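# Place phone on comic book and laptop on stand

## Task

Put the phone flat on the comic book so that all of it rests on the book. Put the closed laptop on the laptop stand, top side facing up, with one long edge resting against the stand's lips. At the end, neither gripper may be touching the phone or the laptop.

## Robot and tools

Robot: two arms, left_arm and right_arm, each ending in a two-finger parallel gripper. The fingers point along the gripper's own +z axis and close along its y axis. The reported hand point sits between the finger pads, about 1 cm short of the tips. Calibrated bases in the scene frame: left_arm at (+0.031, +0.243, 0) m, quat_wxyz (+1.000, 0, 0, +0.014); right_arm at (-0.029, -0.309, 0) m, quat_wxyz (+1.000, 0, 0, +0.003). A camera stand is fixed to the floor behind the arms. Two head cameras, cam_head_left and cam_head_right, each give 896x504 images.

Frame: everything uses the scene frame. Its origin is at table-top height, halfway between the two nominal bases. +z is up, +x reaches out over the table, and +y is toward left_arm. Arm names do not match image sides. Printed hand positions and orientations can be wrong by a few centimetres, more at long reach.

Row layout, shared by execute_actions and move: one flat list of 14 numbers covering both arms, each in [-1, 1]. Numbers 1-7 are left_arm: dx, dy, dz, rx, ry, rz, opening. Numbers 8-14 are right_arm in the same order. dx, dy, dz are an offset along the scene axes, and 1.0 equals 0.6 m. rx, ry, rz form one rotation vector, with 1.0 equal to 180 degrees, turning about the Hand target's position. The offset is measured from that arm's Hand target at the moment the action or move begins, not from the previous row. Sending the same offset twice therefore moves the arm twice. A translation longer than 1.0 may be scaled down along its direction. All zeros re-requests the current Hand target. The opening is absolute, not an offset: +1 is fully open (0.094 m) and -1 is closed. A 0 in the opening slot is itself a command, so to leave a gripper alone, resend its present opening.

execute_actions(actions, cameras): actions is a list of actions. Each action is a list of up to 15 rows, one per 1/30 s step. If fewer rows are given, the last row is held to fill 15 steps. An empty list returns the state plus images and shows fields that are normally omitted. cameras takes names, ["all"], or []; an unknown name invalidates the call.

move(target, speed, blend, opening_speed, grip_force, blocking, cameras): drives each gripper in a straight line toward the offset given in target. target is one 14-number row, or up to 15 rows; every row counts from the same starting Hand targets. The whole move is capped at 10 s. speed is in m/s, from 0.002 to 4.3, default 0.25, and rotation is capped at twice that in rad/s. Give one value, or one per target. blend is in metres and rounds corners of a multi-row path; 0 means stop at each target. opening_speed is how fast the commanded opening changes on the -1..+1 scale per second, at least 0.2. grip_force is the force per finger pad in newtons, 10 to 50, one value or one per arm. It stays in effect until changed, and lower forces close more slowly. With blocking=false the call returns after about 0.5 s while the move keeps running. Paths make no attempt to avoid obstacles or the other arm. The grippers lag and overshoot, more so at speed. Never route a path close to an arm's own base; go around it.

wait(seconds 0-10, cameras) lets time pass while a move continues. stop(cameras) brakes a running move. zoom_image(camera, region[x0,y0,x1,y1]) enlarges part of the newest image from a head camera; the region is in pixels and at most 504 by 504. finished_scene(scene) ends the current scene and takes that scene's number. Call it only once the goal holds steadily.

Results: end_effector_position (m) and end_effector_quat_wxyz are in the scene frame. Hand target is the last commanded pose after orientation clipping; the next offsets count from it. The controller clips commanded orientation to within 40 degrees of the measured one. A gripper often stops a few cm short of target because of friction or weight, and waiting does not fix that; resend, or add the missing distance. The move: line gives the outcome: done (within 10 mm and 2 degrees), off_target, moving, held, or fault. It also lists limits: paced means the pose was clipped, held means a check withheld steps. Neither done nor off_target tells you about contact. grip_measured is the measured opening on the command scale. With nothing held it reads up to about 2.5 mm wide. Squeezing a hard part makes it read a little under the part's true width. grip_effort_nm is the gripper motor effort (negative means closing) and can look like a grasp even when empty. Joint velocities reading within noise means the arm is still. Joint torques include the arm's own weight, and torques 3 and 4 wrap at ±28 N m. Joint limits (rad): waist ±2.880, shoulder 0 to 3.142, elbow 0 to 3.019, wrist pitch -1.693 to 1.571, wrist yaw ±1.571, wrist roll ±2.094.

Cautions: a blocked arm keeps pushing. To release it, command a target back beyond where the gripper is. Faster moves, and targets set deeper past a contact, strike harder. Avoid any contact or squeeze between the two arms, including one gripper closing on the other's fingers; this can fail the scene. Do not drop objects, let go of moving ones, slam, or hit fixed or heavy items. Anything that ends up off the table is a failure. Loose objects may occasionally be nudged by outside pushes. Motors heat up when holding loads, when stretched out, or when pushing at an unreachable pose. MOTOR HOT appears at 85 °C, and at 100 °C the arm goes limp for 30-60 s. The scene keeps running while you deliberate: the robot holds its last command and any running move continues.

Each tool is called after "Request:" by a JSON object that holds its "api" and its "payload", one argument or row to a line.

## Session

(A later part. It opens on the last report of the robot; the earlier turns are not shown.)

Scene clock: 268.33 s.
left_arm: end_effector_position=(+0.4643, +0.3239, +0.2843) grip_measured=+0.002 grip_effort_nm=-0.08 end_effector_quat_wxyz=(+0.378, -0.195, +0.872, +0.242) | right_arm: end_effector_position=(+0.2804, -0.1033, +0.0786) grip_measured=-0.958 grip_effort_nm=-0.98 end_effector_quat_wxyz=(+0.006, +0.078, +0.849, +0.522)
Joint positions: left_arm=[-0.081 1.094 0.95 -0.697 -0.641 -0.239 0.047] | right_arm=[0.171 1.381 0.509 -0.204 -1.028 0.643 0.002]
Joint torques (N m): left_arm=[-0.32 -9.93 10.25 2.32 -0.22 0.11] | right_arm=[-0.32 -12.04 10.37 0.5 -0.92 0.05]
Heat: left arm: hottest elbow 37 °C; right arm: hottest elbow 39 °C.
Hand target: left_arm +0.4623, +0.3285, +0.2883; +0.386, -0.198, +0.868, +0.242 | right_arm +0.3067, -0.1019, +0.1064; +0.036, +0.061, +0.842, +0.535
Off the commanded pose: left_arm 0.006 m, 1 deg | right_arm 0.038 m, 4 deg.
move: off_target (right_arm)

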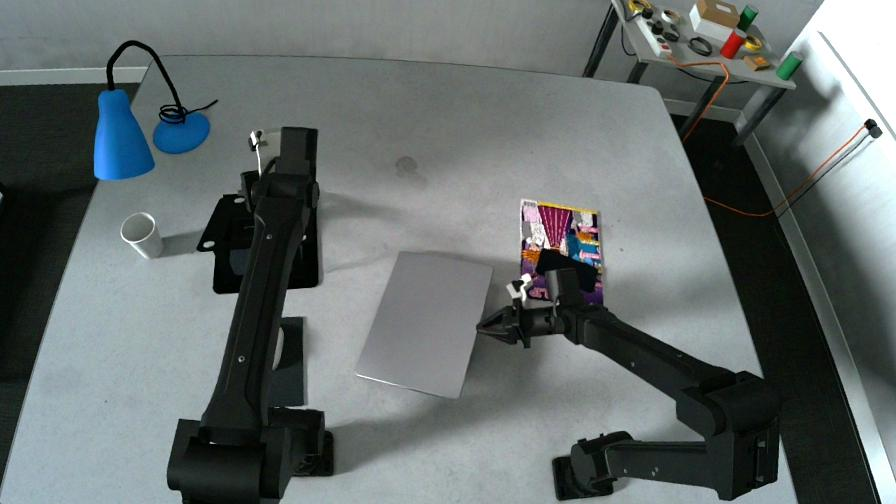

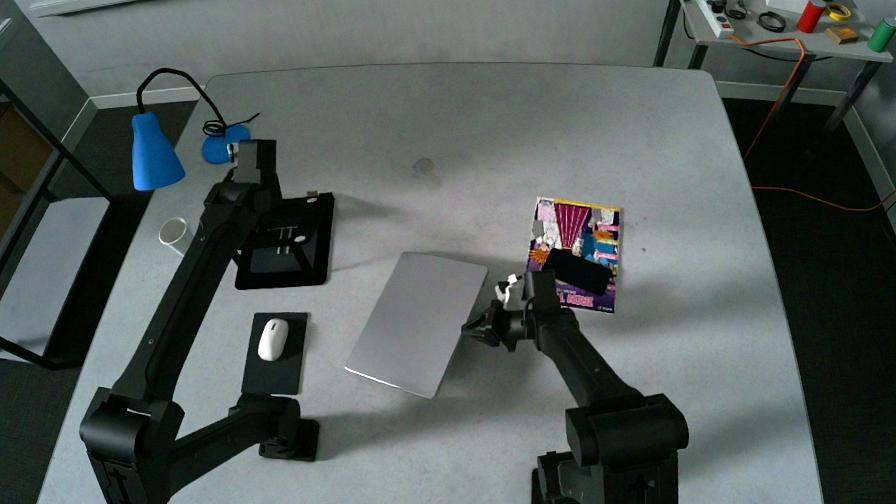

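Request:
{"api": "move", "payload": {
  "target": [0,0,0,0,0,0,0.0,-0.02,0.0,0.09,0,0,0,-1.0],
  "speed": 0.08,
  "cameras": ["all"]
}}

Request:
{"api": "zoom_image", "payload": {
  "camera": "cam_head_left",
  "region": [340, 230, 560, 420]
}}

Request:
{"api": "zoom_image", "payload": {
  "camera": "cam_head_right",
  "region": [330, 230, 550, 420]
}}

Scene clock: 276.97 s.
left_arm: end_effector_position=(+0.4643, +0.3239, +0.2843) grip_measured=+0.002 grip_effort_nm=-0.08 end_effector_quat_wxyz=(+0.378, -0.195, +0.872, +0.242) | right_arm: end_effector_position=(+0.2605, -0.1084, +0.1101) grip_measured=-0.966 grip_effort_nm=-1.04 end_effector_quat_wxyz=(-0.010, +0.094, +0.855, +0.511)
Joint positions: left_arm=[-0.081 1.094 0.95 -0.697 -0.641 -0.239 0.047] | right_arm=[0.171 1.23 0.516 -0.407 -1.011 0.647 0.002]
Joint torques (N m): left_arm=[0.09 -9.47 10.45 2.07 -0.17 0.07] | right_arm=[0.03 -11.99 13.5 0.64 -1.39 0.1]
Heat: left arm: hottest elbow 37 °C; right arm: hottest elbow 41 °C.
Hand target: left_arm +0.4623, +0.3285, +0.2883; +0.386, -0.198, +0.868, +0.242 | right_arm +0.2947, -0.1019, +0.1604; +0.036, +0.061, +0.842, +0.535
Off the commanded pose: left_arm 0.006 m, 1 deg | right_arm 0.061 m, 7 deg.
move: off_target (right_arm)

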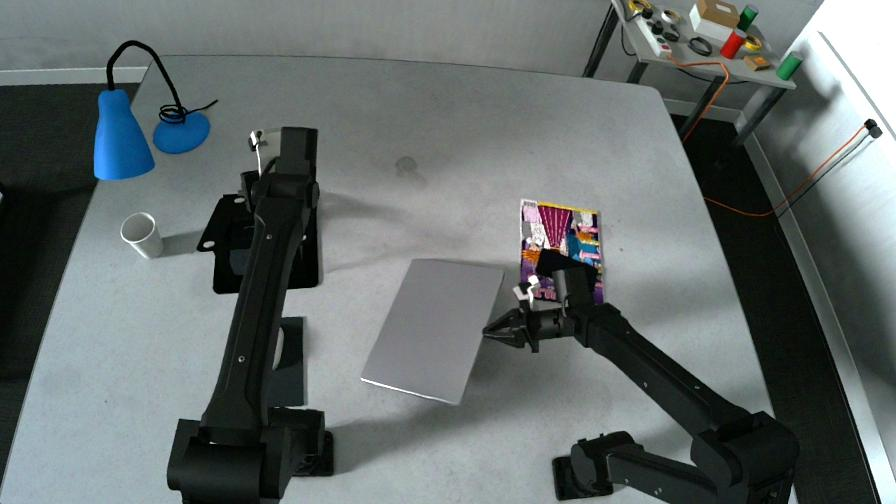

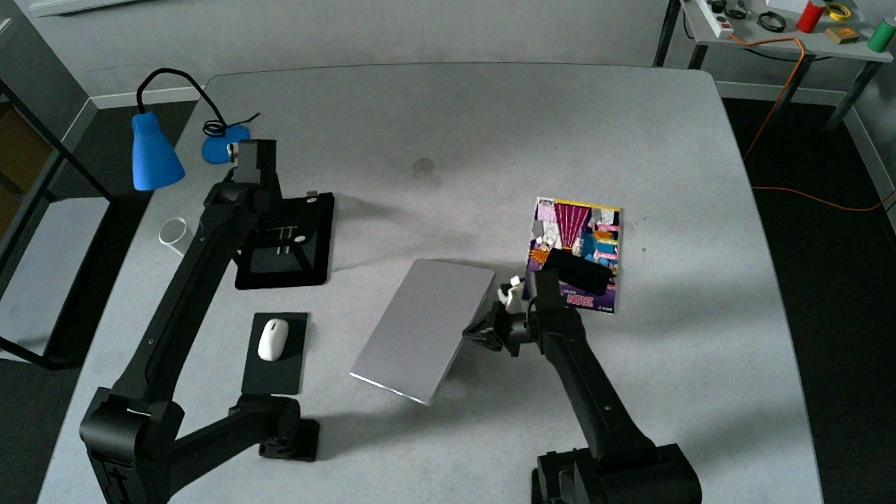

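Scaled by 2.291.

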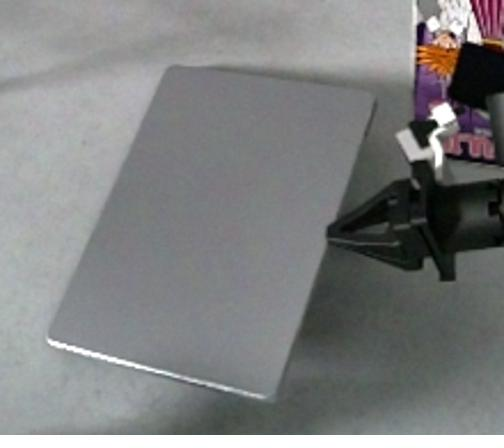

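Scaled by 2.291.

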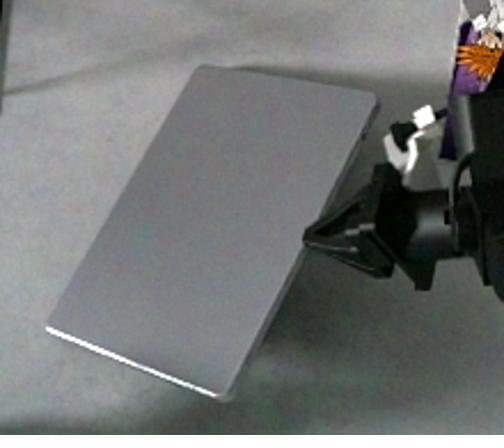

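Request:
{"api": "move", "payload": {
  "target": [0,0,0,0,0,0,0.0,-0.13,-0.06,-0.03,0,0,-0.25,-1.0],
  "speed": 0.1,
  "cameras": ["all"]
}}

Scene clock: 292.83 s.
left_arm: end_effector_position=(+0.4643, +0.3239, +0.2843) grip_measured=+0.002 grip_effort_nm=-0.08 end_effector_quat_wxyz=(+0.378, -0.195, +0.872, +0.242) | right_arm: end_effector_position=(+0.2138, -0.1403, +0.1225) grip_measured=-0.979 grip_effort_nm=-1.03 end_effector_quat_wxyz=(+0.229, +0.376, +0.773, +0.457)
Joint positions: left_arm=[-0.081 1.094 0.95 -0.697 -0.641 -0.239 0.047] | right_arm=[0.559 0.478 0.147 -0.168 -0.078 1.516 0.001]
Joint torques (N m): left_arm=[-0.62 -10.17 10.18 1.98 -0.16 0.14] | right_arm=[1.08 -2.9 10.63 1.94 0.33 0.32]
Heat: left arm: hottest elbow 37 °C; right arm: hottest elbow 43 °C.
Hand target: left_arm +0.4623, +0.3285, +0.2883; +0.386, -0.198, +0.868, +0.242 | right_arm +0.2166, -0.1379, +0.1424; +0.238, +0.379, +0.755, +0.480
Off the commanded pose: left_arm 0.006 m, 1 deg | right_arm 0.020 m, 4 deg.
move: off_target (right_arm)

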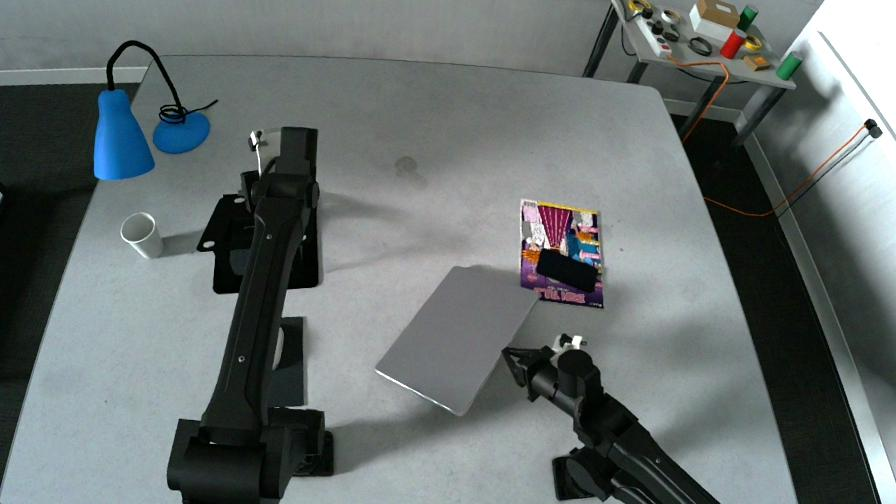

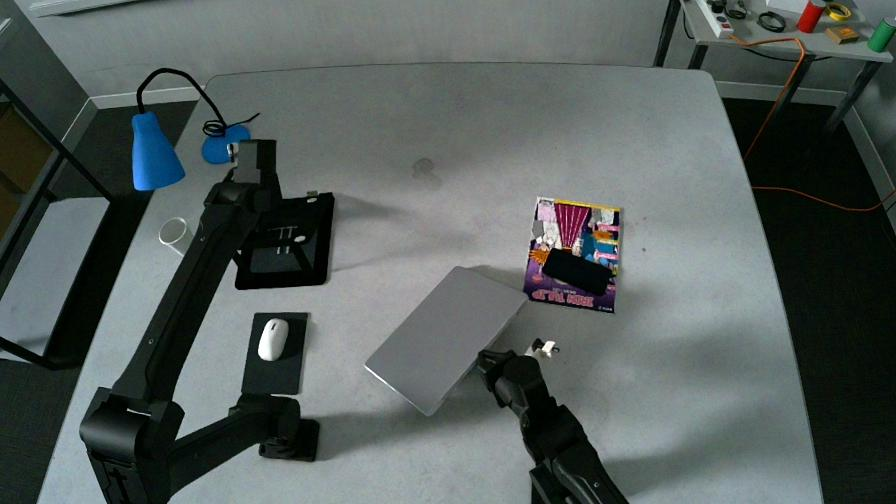

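Request:
{"api": "move", "payload": {
  "target": [0,0,0,0,0,0,0.0,0.0,0.1,0.0,0,0,-0.11,-1.0],
  "speed": 0.08,
  "cameras": ["all"]
}}

Scene clock: 301.30 s.
left_arm: end_effector_position=(+0.4643, +0.3239, +0.2843) grip_measured=+0.002 grip_effort_nm=-0.08 end_effector_quat_wxyz=(+0.378, -0.195, +0.872, +0.242) | right_arm: end_effector_position=(+0.1966, -0.1162, +0.0918) grip_measured=-0.985 grip_effort_nm=-0.84 end_effector_quat_wxyz=(+0.325, +0.491, +0.716, +0.373)
Joint positions: left_arm=[-0.081 1.094 0.95 -0.697 -0.641 -0.239 0.047] | right_arm=[1.092 0.805 0.189 -0.112 0.699 1.976 0.001]
Joint torques (N m): left_arm=[-0.91 -9.41 10.35 2.11 -0.22 0.06] | right_arm=[1.26 -2.49 15.06 2.36 0.75 0.28]
Heat: left arm: hottest elbow 37 °C; right arm: hottest elbow 43 °C.
Hand target: left_arm +0.4623, +0.3285, +0.2883; +0.386, -0.198, +0.868, +0.242 | right_arm +0.2167, -0.0780, +0.1424; +0.317, +0.503, +0.678, +0.432
Off the commanded pose: left_arm 0.006 m, 1 deg | right_arm 0.067 m, 8 deg.
move: off_target (right_arm)

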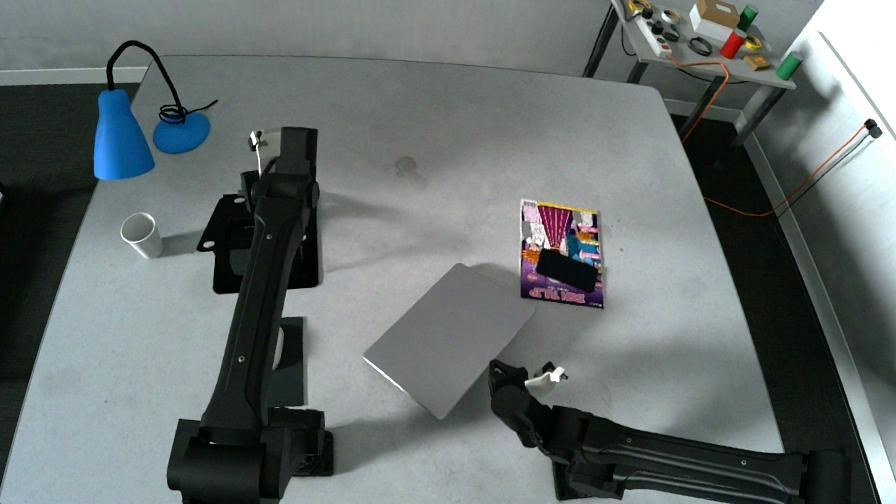

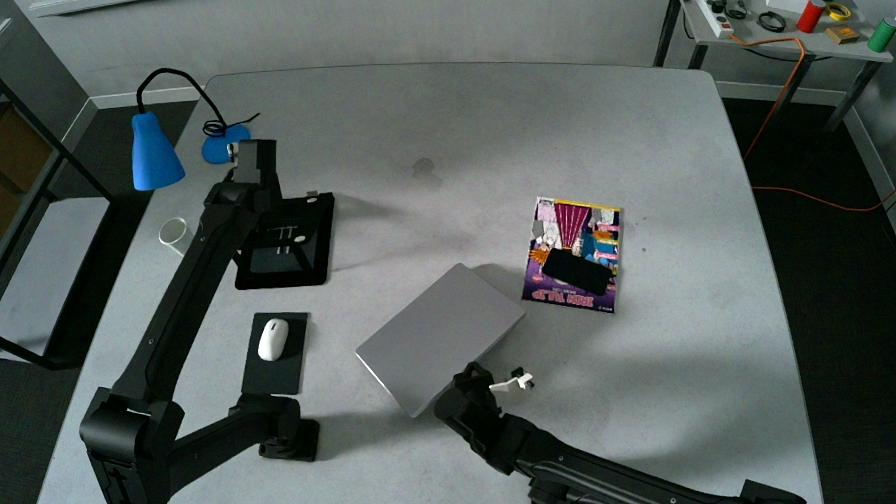

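Request:
{"api": "move", "payload": {
  "target": [
    [0,0,0,0,0,0,0.0,-0.03,-0.05,-0.19,0,0,0.1,-1.0],
    [0,0,0,0,0,0,0.0,-0.12,-0.2,-0.19,0,0,0.1,-1.0],
    [0,0,0,0,0,0,0.0,-0.12,-0.25,0.15,0,0,0.1,-1.0]
  ],
  "speed": [0.08,0.1,0.15],
  "cameras": ["all"]
}}

Scene clock: 312.77 s.
left_arm: end_effector_position=(+0.4643, +0.3239, +0.2843) grip_measured=+0.002 grip_effort_nm=-0.08 end_effector_quat_wxyz=(+0.378, -0.195, +0.872, +0.242) | right_arm: end_effector_position=(+0.2001, -0.0984, +0.0552) grip_measured=-0.991 grip_effort_nm=-0.49 end_effector_quat_wxyz=(+0.251, +0.418, +0.738, +0.466)
Joint positions: left_arm=[-0.081 1.094 0.95 -0.697 -0.641 -0.239 0.047] | right_arm=[0.92 1.078 0.034 0.561 0.325 1.758 0]
Joint torques (N m): left_arm=[-0.97 -10.29 10.54 1.92 -0.23 0.11] | right_arm=[1.03 -4.6 5.76 1.09 0.22 0.12]
Motor temperatures (°C): left_arm=[22 28 37 24 27 23 27] | right_arm=[26 34 47 25 25 23 27]
Heat: left arm: hottest elbow 37 °C; right arm: hottest elbow 47 °C.
Hand target: left_arm +0.4623, +0.3285, +0.2883; +0.386, -0.198, +0.868, +0.242 | right_arm +0.1990, -0.0972, +0.0565; +0.249, +0.418, +0.738, +0.467 (not the last commanded pose)
Off the commanded pose: left_arm 0.006 m, 1 deg | right_arm 0.226 m, 4 deg.
move: held (right_arm; a check stopped the path); path passed 0 of 3 targets; limits=held
pose unreachable (right arm): on one or more control steps of this call, first in action 0 (counted from 0), this arm could not follow its commanded pose, so it was not sent that pose on those steps. It may still have moved: this result reports where it is.
cause: moving toward the commanded pose would bring two parts of the arm too close to each other (its shoulder (the part past joint 1) and its forearm (the part past joint 3), with joints 2 (shoulder) and 3 (elbow) between them, 12 mm apart when it was first held).

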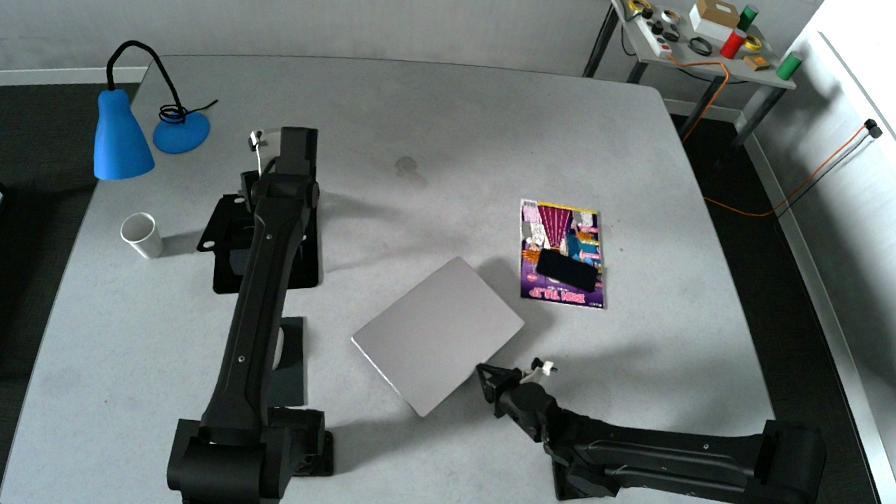

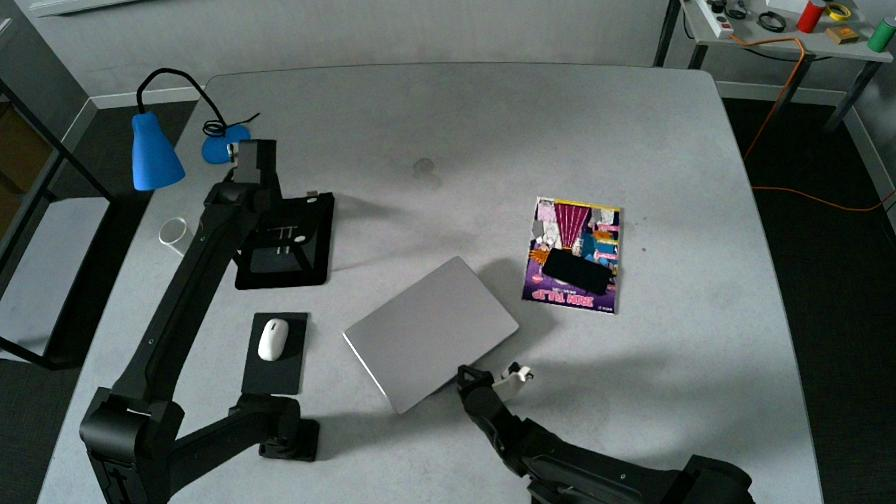

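Request:
{"api": "move", "payload": {
  "target": [
    [0,0,0,0,0,0,0.0,0.03,-0.03,-0.04,0,0,0,-1.0],
    [0,0,0,0,0,0,0.0,0.06,-0.2,-0.04,0,0,0,-1.0]
  ],
  "speed": [0.06,0.08],
  "cameras": ["all"]
}}

Scene clock: 319.30 s.
left_arm: end_effector_position=(+0.4643, +0.3239, +0.2843) grip_measured=+0.002 grip_effort_nm=-0.08 end_effector_quat_wxyz=(+0.378, -0.195, +0.872, +0.242) | right_arm: end_effector_position=(+0.2191, -0.1078, +0.0396) grip_measured=-0.991 grip_effort_nm=-0.49 end_effector_quat_wxyz=(+0.247, +0.416, +0.734, +0.477)
Joint positions: left_arm=[-0.081 1.094 0.95 -0.697 -0.641 -0.239 0.047] | right_arm=[0.781 1.333 0.022 0.865 0.188 1.697 0]
Joint torques (N m): left_arm=[-0.26 -10.58 10.44 2.14 -0.19 0.05] | right_arm=[0.44 -4.89 3.56 1.66 0.12 0.09]
Heat: left arm: hottest elbow 37 °C; right arm: hottest elbow 46 °C.
Hand target: left_arm +0.4623, +0.3285, +0.2883; +0.386, -0.198, +0.868, +0.242 | right_arm +0.2191, -0.1078, +0.0396; +0.247, +0.416, +0.734, +0.477 (not the last commanded pose)
Off the commanded pose: left_arm 0.006 m, 1 deg | right_arm 0.111 m, 1 deg.
move: held (right_arm; a check stopped the path); path passed 1 of 2 targets; limits=held
pose unreachable (right arm): on one or more control steps of this call, first in action 0 (counted from 0), this arm could not follow its commanded pose, so it was not sent that pose on those steps. It may still have moved: this result reports where it is.
cause: moving toward the commanded pose would bring two parts of the arm too close to each other (its shoulder (the part past joint 1) and its forearm (the part past joint 3), with joints 2 (shoulder) and 3 (elbow) between them, 8 mm apart when it was first held).

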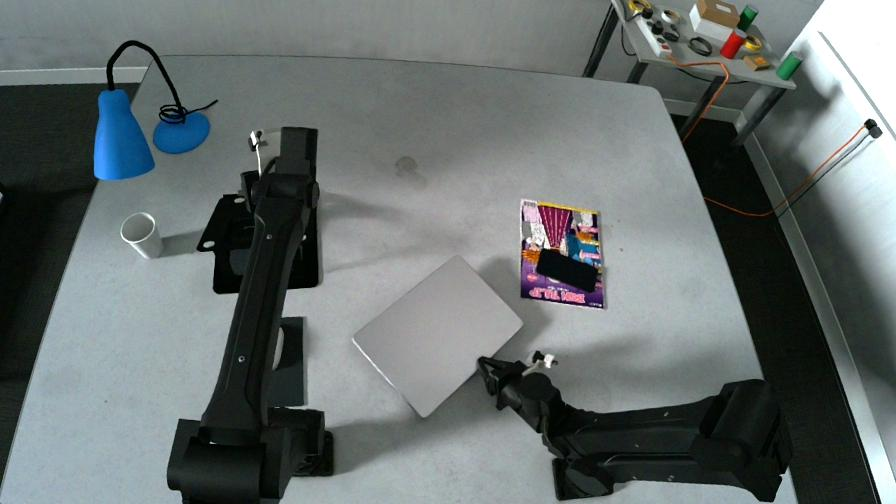

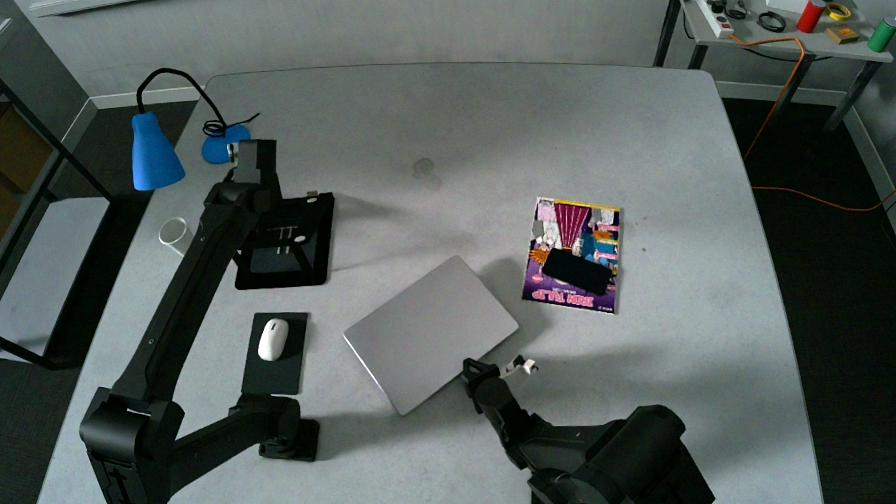

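Request:
{"api": "move", "payload": {
  "target": [0,0,0,0,0,0,0.0,0.18,0.05,0.0,0,0,0,-1.0],
  "speed": 0.08,
  "cameras": ["all"]
}}

Scene clock: 324.37 s.
left_arm: end_effector_position=(+0.4643, +0.3239, +0.2843) grip_measured=+0.002 grip_effort_nm=-0.08 end_effector_quat_wxyz=(+0.378, -0.195, +0.872, +0.242) | right_arm: end_effector_position=(+0.3167, -0.0792, +0.0460) grip_measured=-0.991 grip_effort_nm=-0.49 end_effector_quat_wxyz=(+0.247, +0.412, +0.730, +0.486)
Joint positions: left_arm=[-0.081 1.094 0.95 -0.697 -0.641 -0.239 0.047] | right_arm=[0.585 1.531 0.263 0.85 0.002 1.615 0]
Joint torques (N m): left_arm=[-0.67 -9.64 10.26 2.21 -0.23 0.11] | right_arm=[-0.26 -7.36 5.89 0.94 -0.05 0.02]
Heat: left arm: hottest elbow 37 °C; right arm: hottest elbow 44 °C.
Hand target: left_arm +0.4623, +0.3285, +0.2883; +0.386, -0.198, +0.868, +0.242 | right_arm +0.3271, -0.0779, +0.0394; +0.247, +0.416, +0.734, +0.476
Off the commanded pose: left_arm 0.006 m, 1 deg | right_arm 0.012 m, 1 deg.
move: off_target (right_arm)

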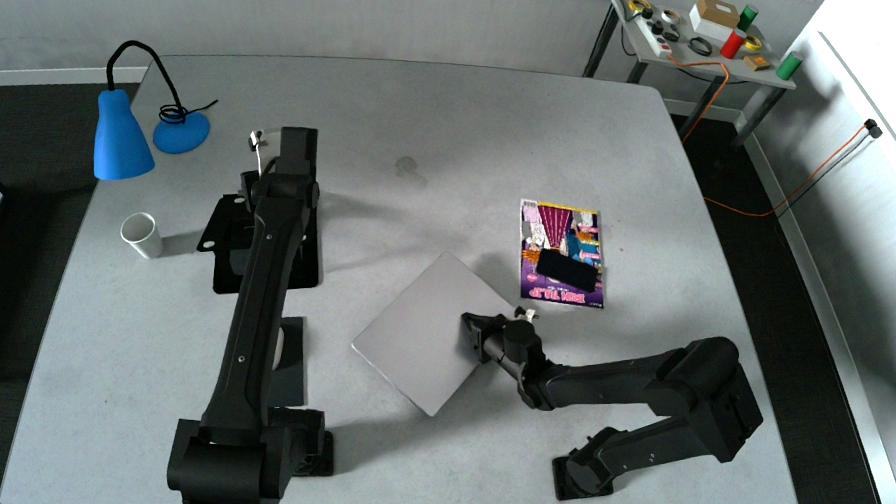

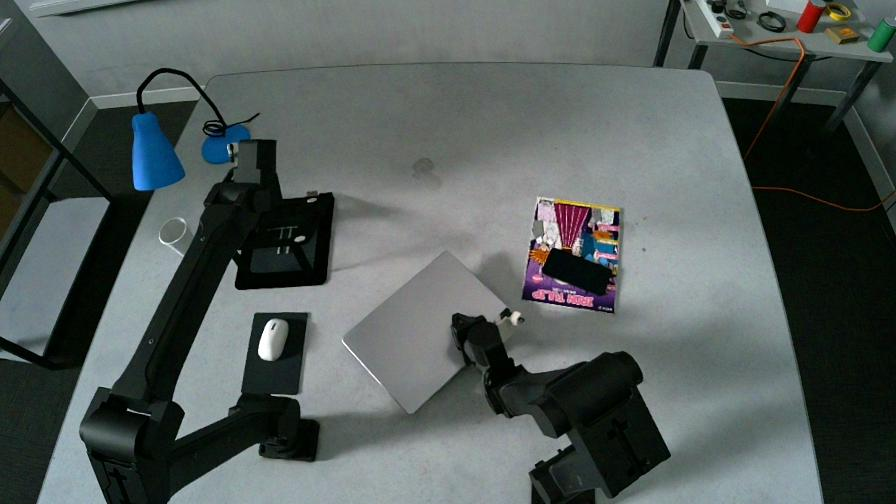

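Request:
{"api": "move", "payload": {
  "target": "[0,0,0,0,0,0,0.0,0.0,-0.02,0.1,0,0,0,-1.0],[0,0,0,0,0,0,0.0,-0.1,-0.35,0.25,0,0,0,-1.0]]",
  "speed": 0.15
}}

Request:
{"api": "move", "payload": {
  "target": [
    [0,0,0,0,0,0,0.0,0.0,-0.02,0.12,0,0,0,-1.0],
    [0,0,0,0,0,0,0.0,-0.05,-0.3,0.25,0,0,0,-1.0]
  ],
  "speed": [0.1,0.2],
  "cameras": ["all"]
}}

Request:
{"api": "zoom_image", "payload": {
  "camera": "cam_head_left",
  "region": [340, 240, 540, 430]
}}

Request:
{"api": "zoom_image", "payload": {
  "camera": "cam_head_right",
  "region": [340, 240, 540, 430]
}}


Scene clock: 333.17 s.
left_arm: end_effector_position=(+0.4643, +0.3239, +0.2843) grip_measured=+0.002 grip_effort_nm=-0.08 end_effector_quat_wxyz=(+0.378, -0.195, +0.872, +0.242) | right_arm: end_effector_position=(+0.2813, -0.2514, +0.1551) grip_measured=-0.991 grip_effort_nm=-0.48 end_effector_quat_wxyz=(+0.218, +0.430, +0.740, +0.469)
Joint positions: left_arm=[-0.081 1.094 0.95 -0.697 -0.641 -0.239 0.047] | right_arm=[-0.166 0.688 0.302 -0.244 -0.664 1.239 0]
Joint torques (N m): left_arm=[-0.67 -10.23 10.4 1.99 -0.24 0.06] | right_arm=[-0.32 -3.08 13.86 0.99 -0.26 0.05]
Heat: left arm: hottest elbow 37 °C; right arm: hottest elbow 44 °C.
Hand target: left_arm +0.4623, +0.3285, +0.2883; +0.386, -0.198, +0.868, +0.242 | right_arm +0.2971, -0.2579, +0.1894; +0.247, +0.416, +0.734, +0.477
Off the commanded pose: left_arm 0.006 m, 1 deg | right_arm 0.038 m, 4 deg.
move: off_target (right_arm)

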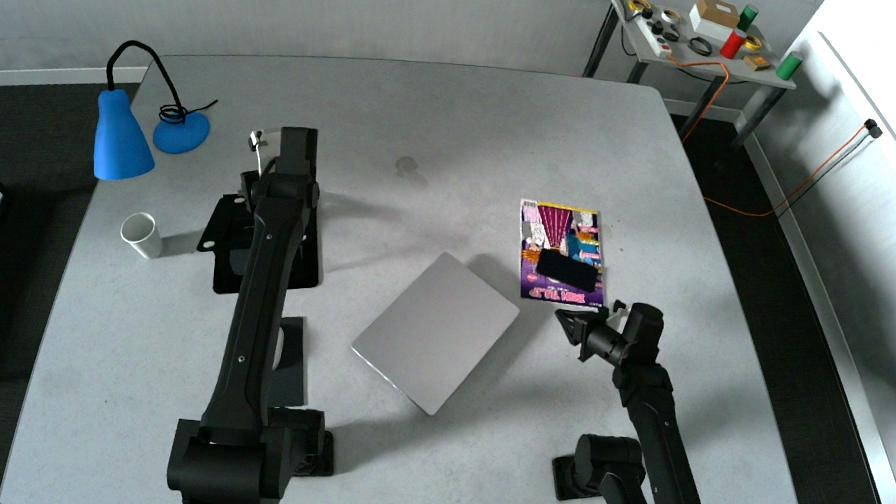

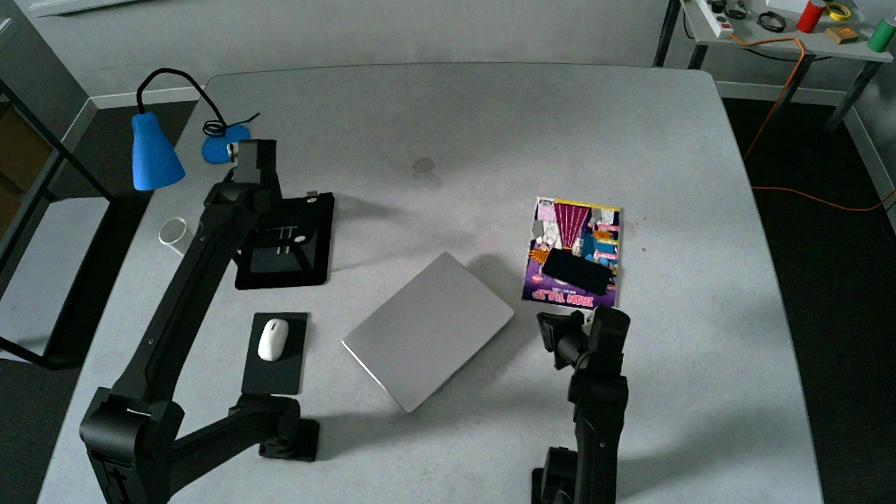

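Scaled by 2.520.

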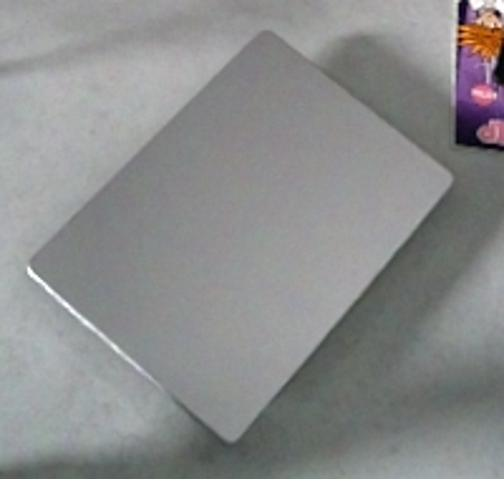

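Scaled by 2.520.

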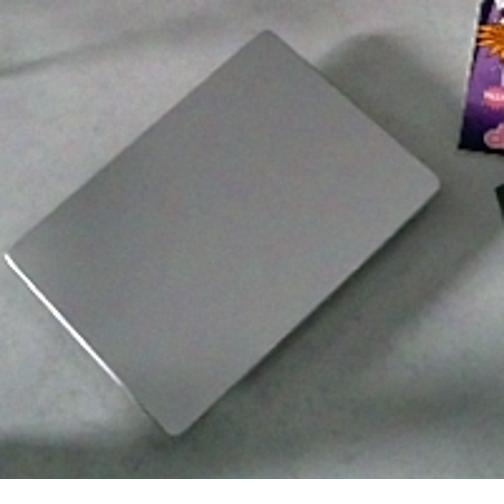

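Request:
{"api": "move", "payload": {
  "target": [
    [0,0,0,0,0,0,0.0,-0.25,0.2,-0.05,-0.1,0.1,0.05,-1.0],
    [0,0,0,0,0,0,0.0,-0.42,0.36,-0.1,-0.251,0.242,0.14,-1.0]
  ],
  "speed": 0.2,
  "blend": [0.04,0],
  "cameras": ["all"]
}}

Scene clock: 366.23 s.
left_arm: end_effector_position=(+0.4643, +0.3239, +0.2843) grip_measured=+0.002 grip_effort_nm=-0.08 end_effector_quat_wxyz=(+0.378, -0.195, +0.872, +0.242) | right_arm: end_effector_position=(+0.0435, -0.0615, +0.1120) grip_measured=-0.991 grip_effort_nm=-0.48 end_effector_quat_wxyz=(-0.001, +0.275, +0.961, +0.010)
Joint positions: left_arm=[-0.081 1.094 0.95 -0.697 -0.641 -0.239 0.047] | right_arm=[1.281 1.06 0.701 -1.193 -0.003 1.844 0]
Joint torques (N m): left_arm=[-1.38 -10.34 10.33 2.11 -0.24 0.11] | right_arm=[1.55 -5.36 12.29 -0.17 0.02 0.24]
Heat: left arm: hottest elbow 37 °C; right arm: hottest elbow 51 °C.
Hand target: left_arm +0.4623, +0.3285, +0.2883; +0.386, -0.198, +0.868, +0.242 | right_arm +0.0451, -0.0419, +0.1293; -0.002, +0.272, +0.962, +0.025
Off the commanded pose: left_arm 0.006 m, 1 deg | right_arm 0.026 m, 2 deg.
move: off_target (right_arm)

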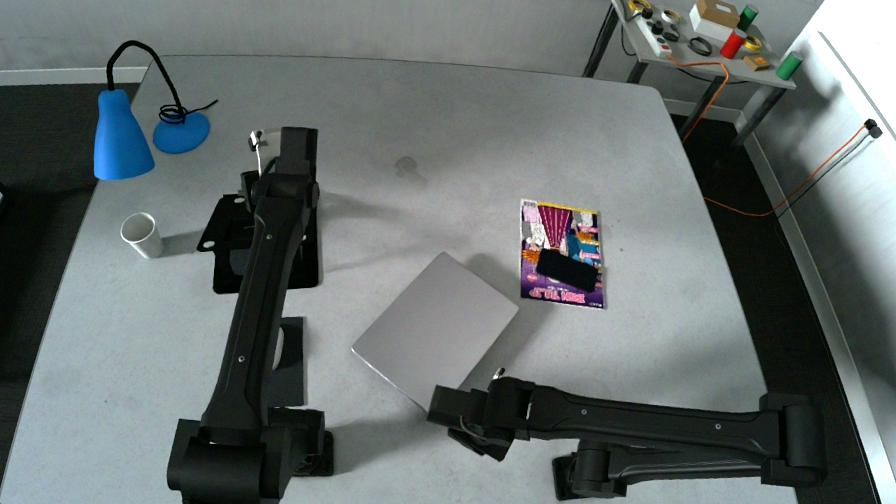

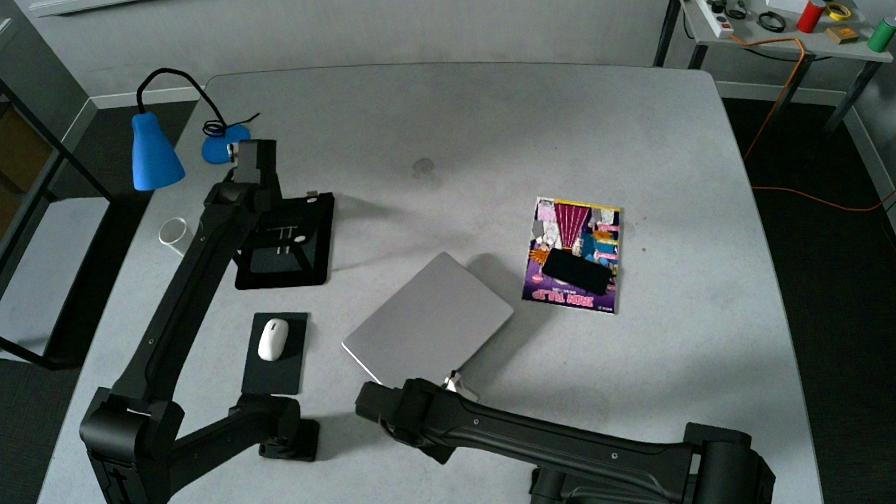

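Request:
{"api": "move", "payload": {
  "target": [
    [0,0,0,0,0,0,0.0,0.0,0.08,0.0,0,0,0,-1.0],
    [0,0,0,0,0,0,0.0,0.0,0.09,-0.17,0,0,0,-1.0]
  ],
  "speed": [0.15,0.1],
  "cameras": ["all"]
}}

Scene clock: 372.20 s.
left_arm: end_effector_position=(+0.4643, +0.3239, +0.2843) grip_measured=+0.002 grip_effort_nm=-0.08 end_effector_quat_wxyz=(+0.378, -0.195, +0.872, +0.242) | right_arm: end_effector_position=(+0.0502, +0.0155, +0.0377) grip_measured=-0.991 grip_effort_nm=-0.48 end_effector_quat_wxyz=(-0.003, +0.275, +0.961, +0.035)
Joint positions: left_arm=[-0.081 1.094 0.95 -0.697 -0.641 -0.239 0.047] | right_arm=[1.327 1.367 0.721 -0.853 -0.003 1.889 0]
Joint torques (N m): left_arm=[-1.14 -9.99 10.36 2.15 -0.21 0.08] | right_arm=[1.44 -9.05 6.16 0.64 0.12 0.2]
Heat: left arm: hottest elbow 37 °C; right arm: hottest elbow 50 °C.
Hand target: left_arm +0.4623, +0.3285, +0.2883; +0.386, -0.198, +0.868, +0.242 | right_arm +0.0451, +0.0122, +0.0274; -0.002, +0.272, +0.962, +0.025
Off the commanded pose: left_arm 0.006 m, 1 deg | right_arm 0.012 m, 1 deg.
move: off_target (right_arm)

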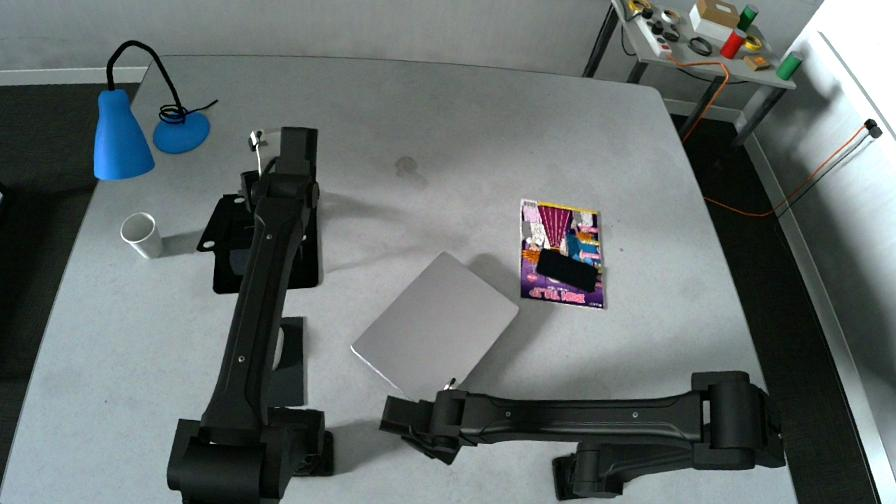

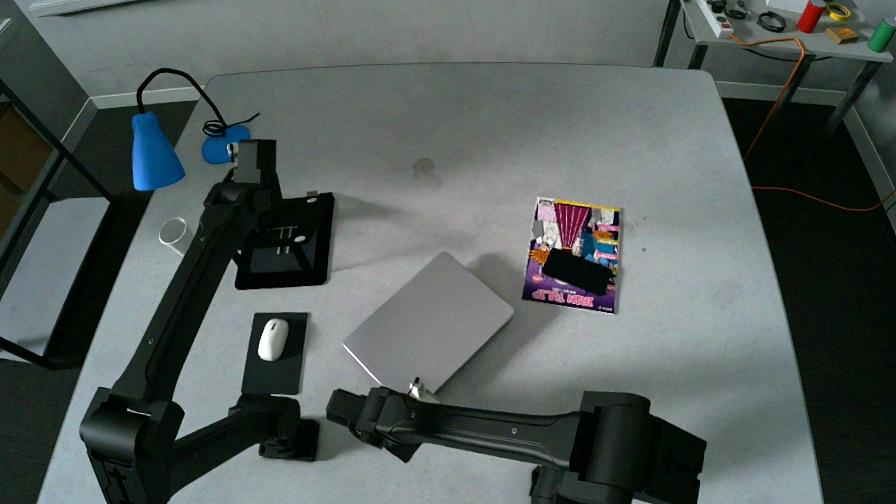

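Request:
{"api": "move", "payload": {
  "target": [0,0,0,0,0,0,0.0,0.22,0.0,-0.02,0,0,0,-1.0],
  "speed": 0.06,
  "cameras": ["all"]
}}

Scene clock: 376.47 s.
left_arm: end_effector_position=(+0.4643, +0.3239, +0.2843) grip_measured=+0.002 grip_effort_nm=-0.08 end_effector_quat_wxyz=(+0.378, -0.195, +0.872, +0.242) | right_arm: end_effector_position=(+0.1530, -0.0078, +0.0111) grip_measured=-0.991 grip_effort_nm=-0.48 end_effector_quat_wxyz=(-0.011, +0.266, +0.964, +0.007)
Joint positions: left_arm=[-0.081 1.094 0.95 -0.697 -0.641 -0.239 0.047] | right_arm=[1.012 1.506 0.779 -0.836 -0.025 1.556 0]
Joint torques (N m): left_arm=[-0.79 -9.52 10.24 1.89 -0.19 0.04] | right_arm=[-1.14 -9.99 10.54 0.65 0.32 0.06]
Heat: left arm: hottest elbow 37 °C; right arm: hottest elbow 49 °C.
Hand target: left_arm +0.4623, +0.3285, +0.2883; +0.386, -0.198, +0.868, +0.242 | right_arm +0.1770, +0.0120, +0.0152; -0.002, +0.272, +0.962, +0.025
Off the commanded pose: left_arm 0.006 m, 1 deg | right_arm 0.032 m, 2 deg.
move: off_target (right_arm)

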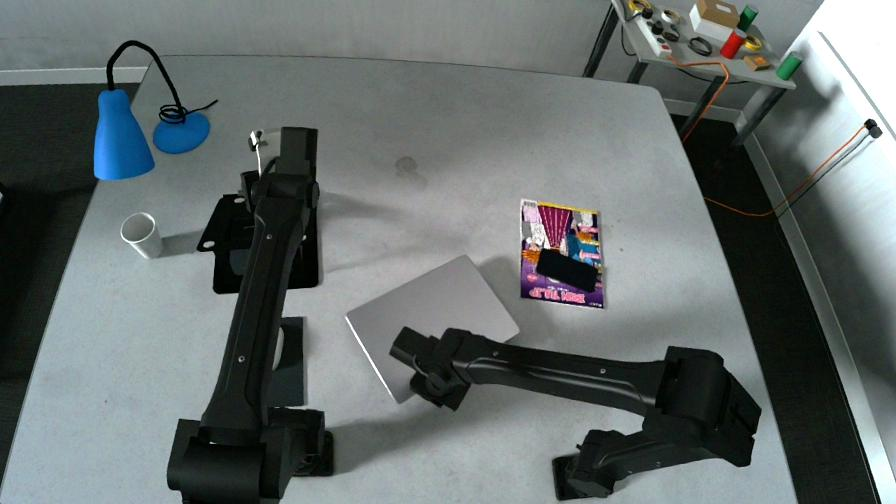

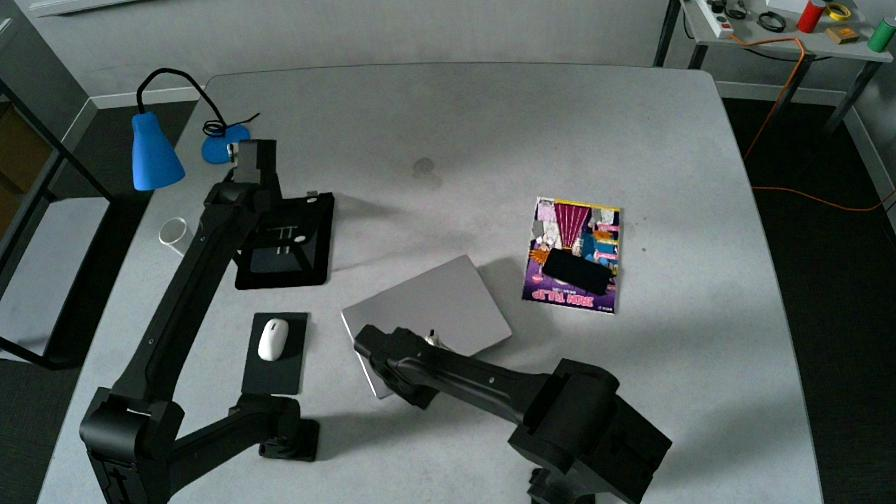

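Request:
{"api": "move", "payload": {
  "target": [0,0,0,0,0,0,0.0,0.14,0.04,0.015,0,0,0,-1.0],
  "speed": 0.06,
  "cameras": ["all"]
}}

Scene clock: 380.23 s.
left_arm: end_effector_position=(+0.4643, +0.3239, +0.2843) grip_measured=+0.002 grip_effort_nm=-0.08 end_effector_quat_wxyz=(+0.378, -0.195, +0.872, +0.242) | right_arm: end_effector_position=(+0.2295, +0.0214, +0.0168) grip_measured=-0.991 grip_effort_nm=-0.48 end_effector_quat_wxyz=(-0.017, +0.263, +0.965, +0.009)
Joint positions: left_arm=[-0.081 1.094 0.95 -0.697 -0.641 -0.239 0.047] | right_arm=[0.887 1.652 0.98 -0.896 -0.039 1.425 0]
Joint torques (N m): left_arm=[-0.38 -10.34 10.33 1.88 -0.19 0.08] | right_arm=[-1.44 -13.68 11.58 0.23 0.56 0.07]
Heat: left arm: hottest elbow 38 °C; right arm: hottest elbow 49 °C.
Hand target: left_arm +0.4623, +0.3285, +0.2883; +0.386, -0.198, +0.868, +0.242 | right_arm +0.2612, +0.0362, +0.0245; -0.002, +0.272, +0.962, +0.025
Off the commanded pose: left_arm 0.006 m, 1 deg | right_arm 0.036 m, 3 deg.
move: off_target (right_arm)

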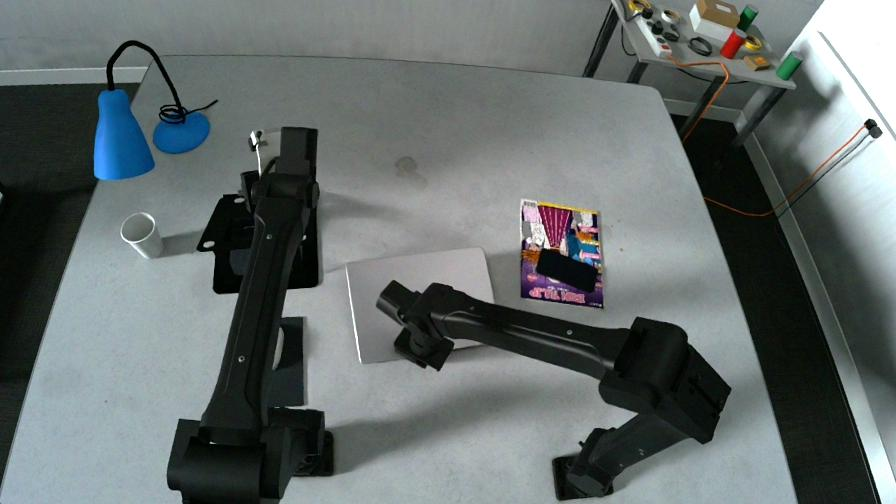

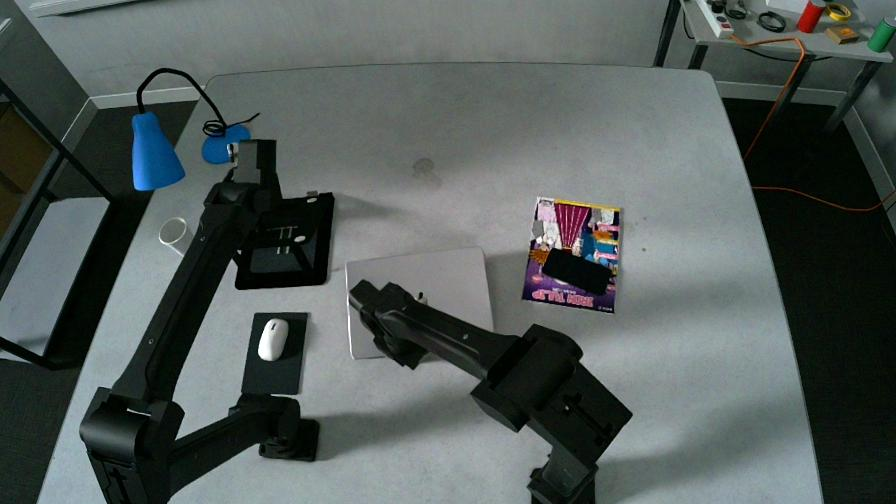

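Request:
{"api": "move", "payload": {
  "target": [
    [0,0,0,0,0,0,0.0,-0.08,0.0,0.0,0,0,0,-1.0],
    [0,0,0,0,0,0,0.0,-0.08,-0.03,0.2,0,0,0,-1.0],
    [0,0,0,0,0,0,0.0,0.1,-0.5,0.25,0,0,0,-1.0]
  ],
  "speed": [0.1,0.2,0.3],
  "blend": [0.01,0.03,0],
  "cameras": ["all"]
}}

Request:
{"api": "zoom_image", "payload": {
  "camera": "cam_head_left",
  "region": [330, 220, 530, 390]
}}

Request:
{"api": "zoom_image", "payload": {
  "camera": "cam_head_right",
  "region": [330, 220, 530, 390]
}}

Scene clock: 388.07 s.
left_arm: end_effector_position=(+0.4643, +0.3239, +0.2843) grip_measured=+0.002 grip_effort_nm=-0.08 end_effector_quat_wxyz=(+0.378, -0.195, +0.872, +0.242) | right_arm: end_effector_position=(+0.3075, -0.2624, +0.1660) grip_measured=-0.991 grip_effort_nm=-0.48 end_effector_quat_wxyz=(-0.006, +0.272, +0.962, +0.022)
Joint positions: left_arm=[-0.081 1.094 0.95 -0.697 -0.641 -0.239 0.047] | right_arm=[0.112 1.255 0.996 -1.306 -0.046 0.667 0]
Joint torques (N m): left_arm=[-0.62 -9.93 10.25 2.18 -0.25 0.1] | right_arm=[-0.15 -8.82 11.56 -0.2 -0.03 0.08]
Heat: left arm: hottest elbow 38 °C; right arm: hottest elbow 50 °C.
Hand target: left_arm +0.4623, +0.3285, +0.2883; +0.386, -0.198, +0.868, +0.242 | right_arm +0.3211, -0.2639, +0.1745; -0.002, +0.272, +0.962, +0.025
Off the commanded pose: left_arm 0.006 m, 1 deg | right_arm 0.016 m, 1 deg.
move: off_target (right_arm)

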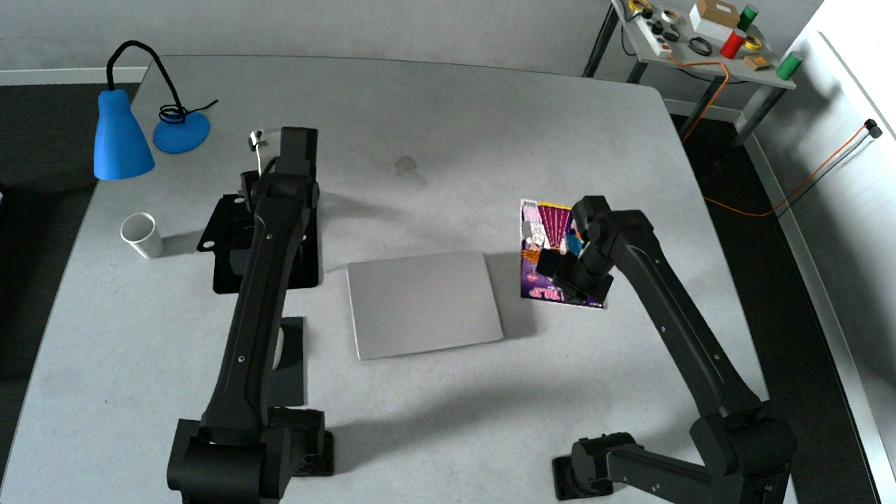

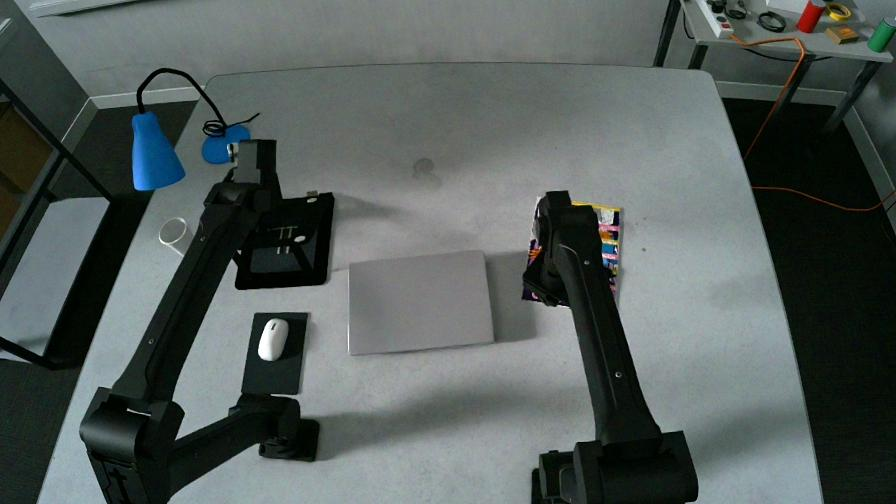

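Scaled by 2.520.

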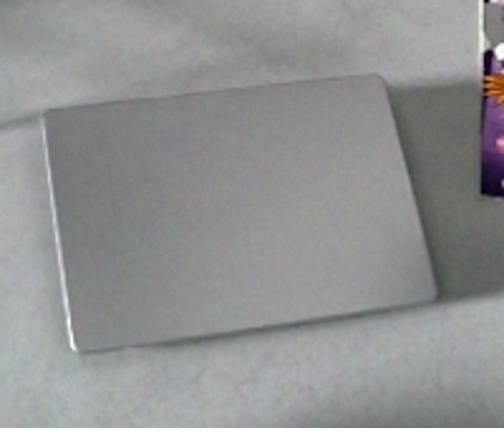

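Scaled by 2.520.

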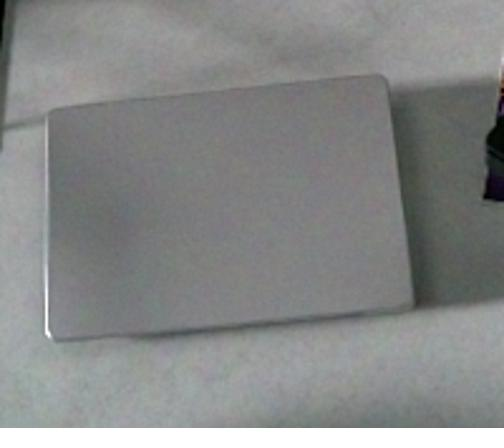

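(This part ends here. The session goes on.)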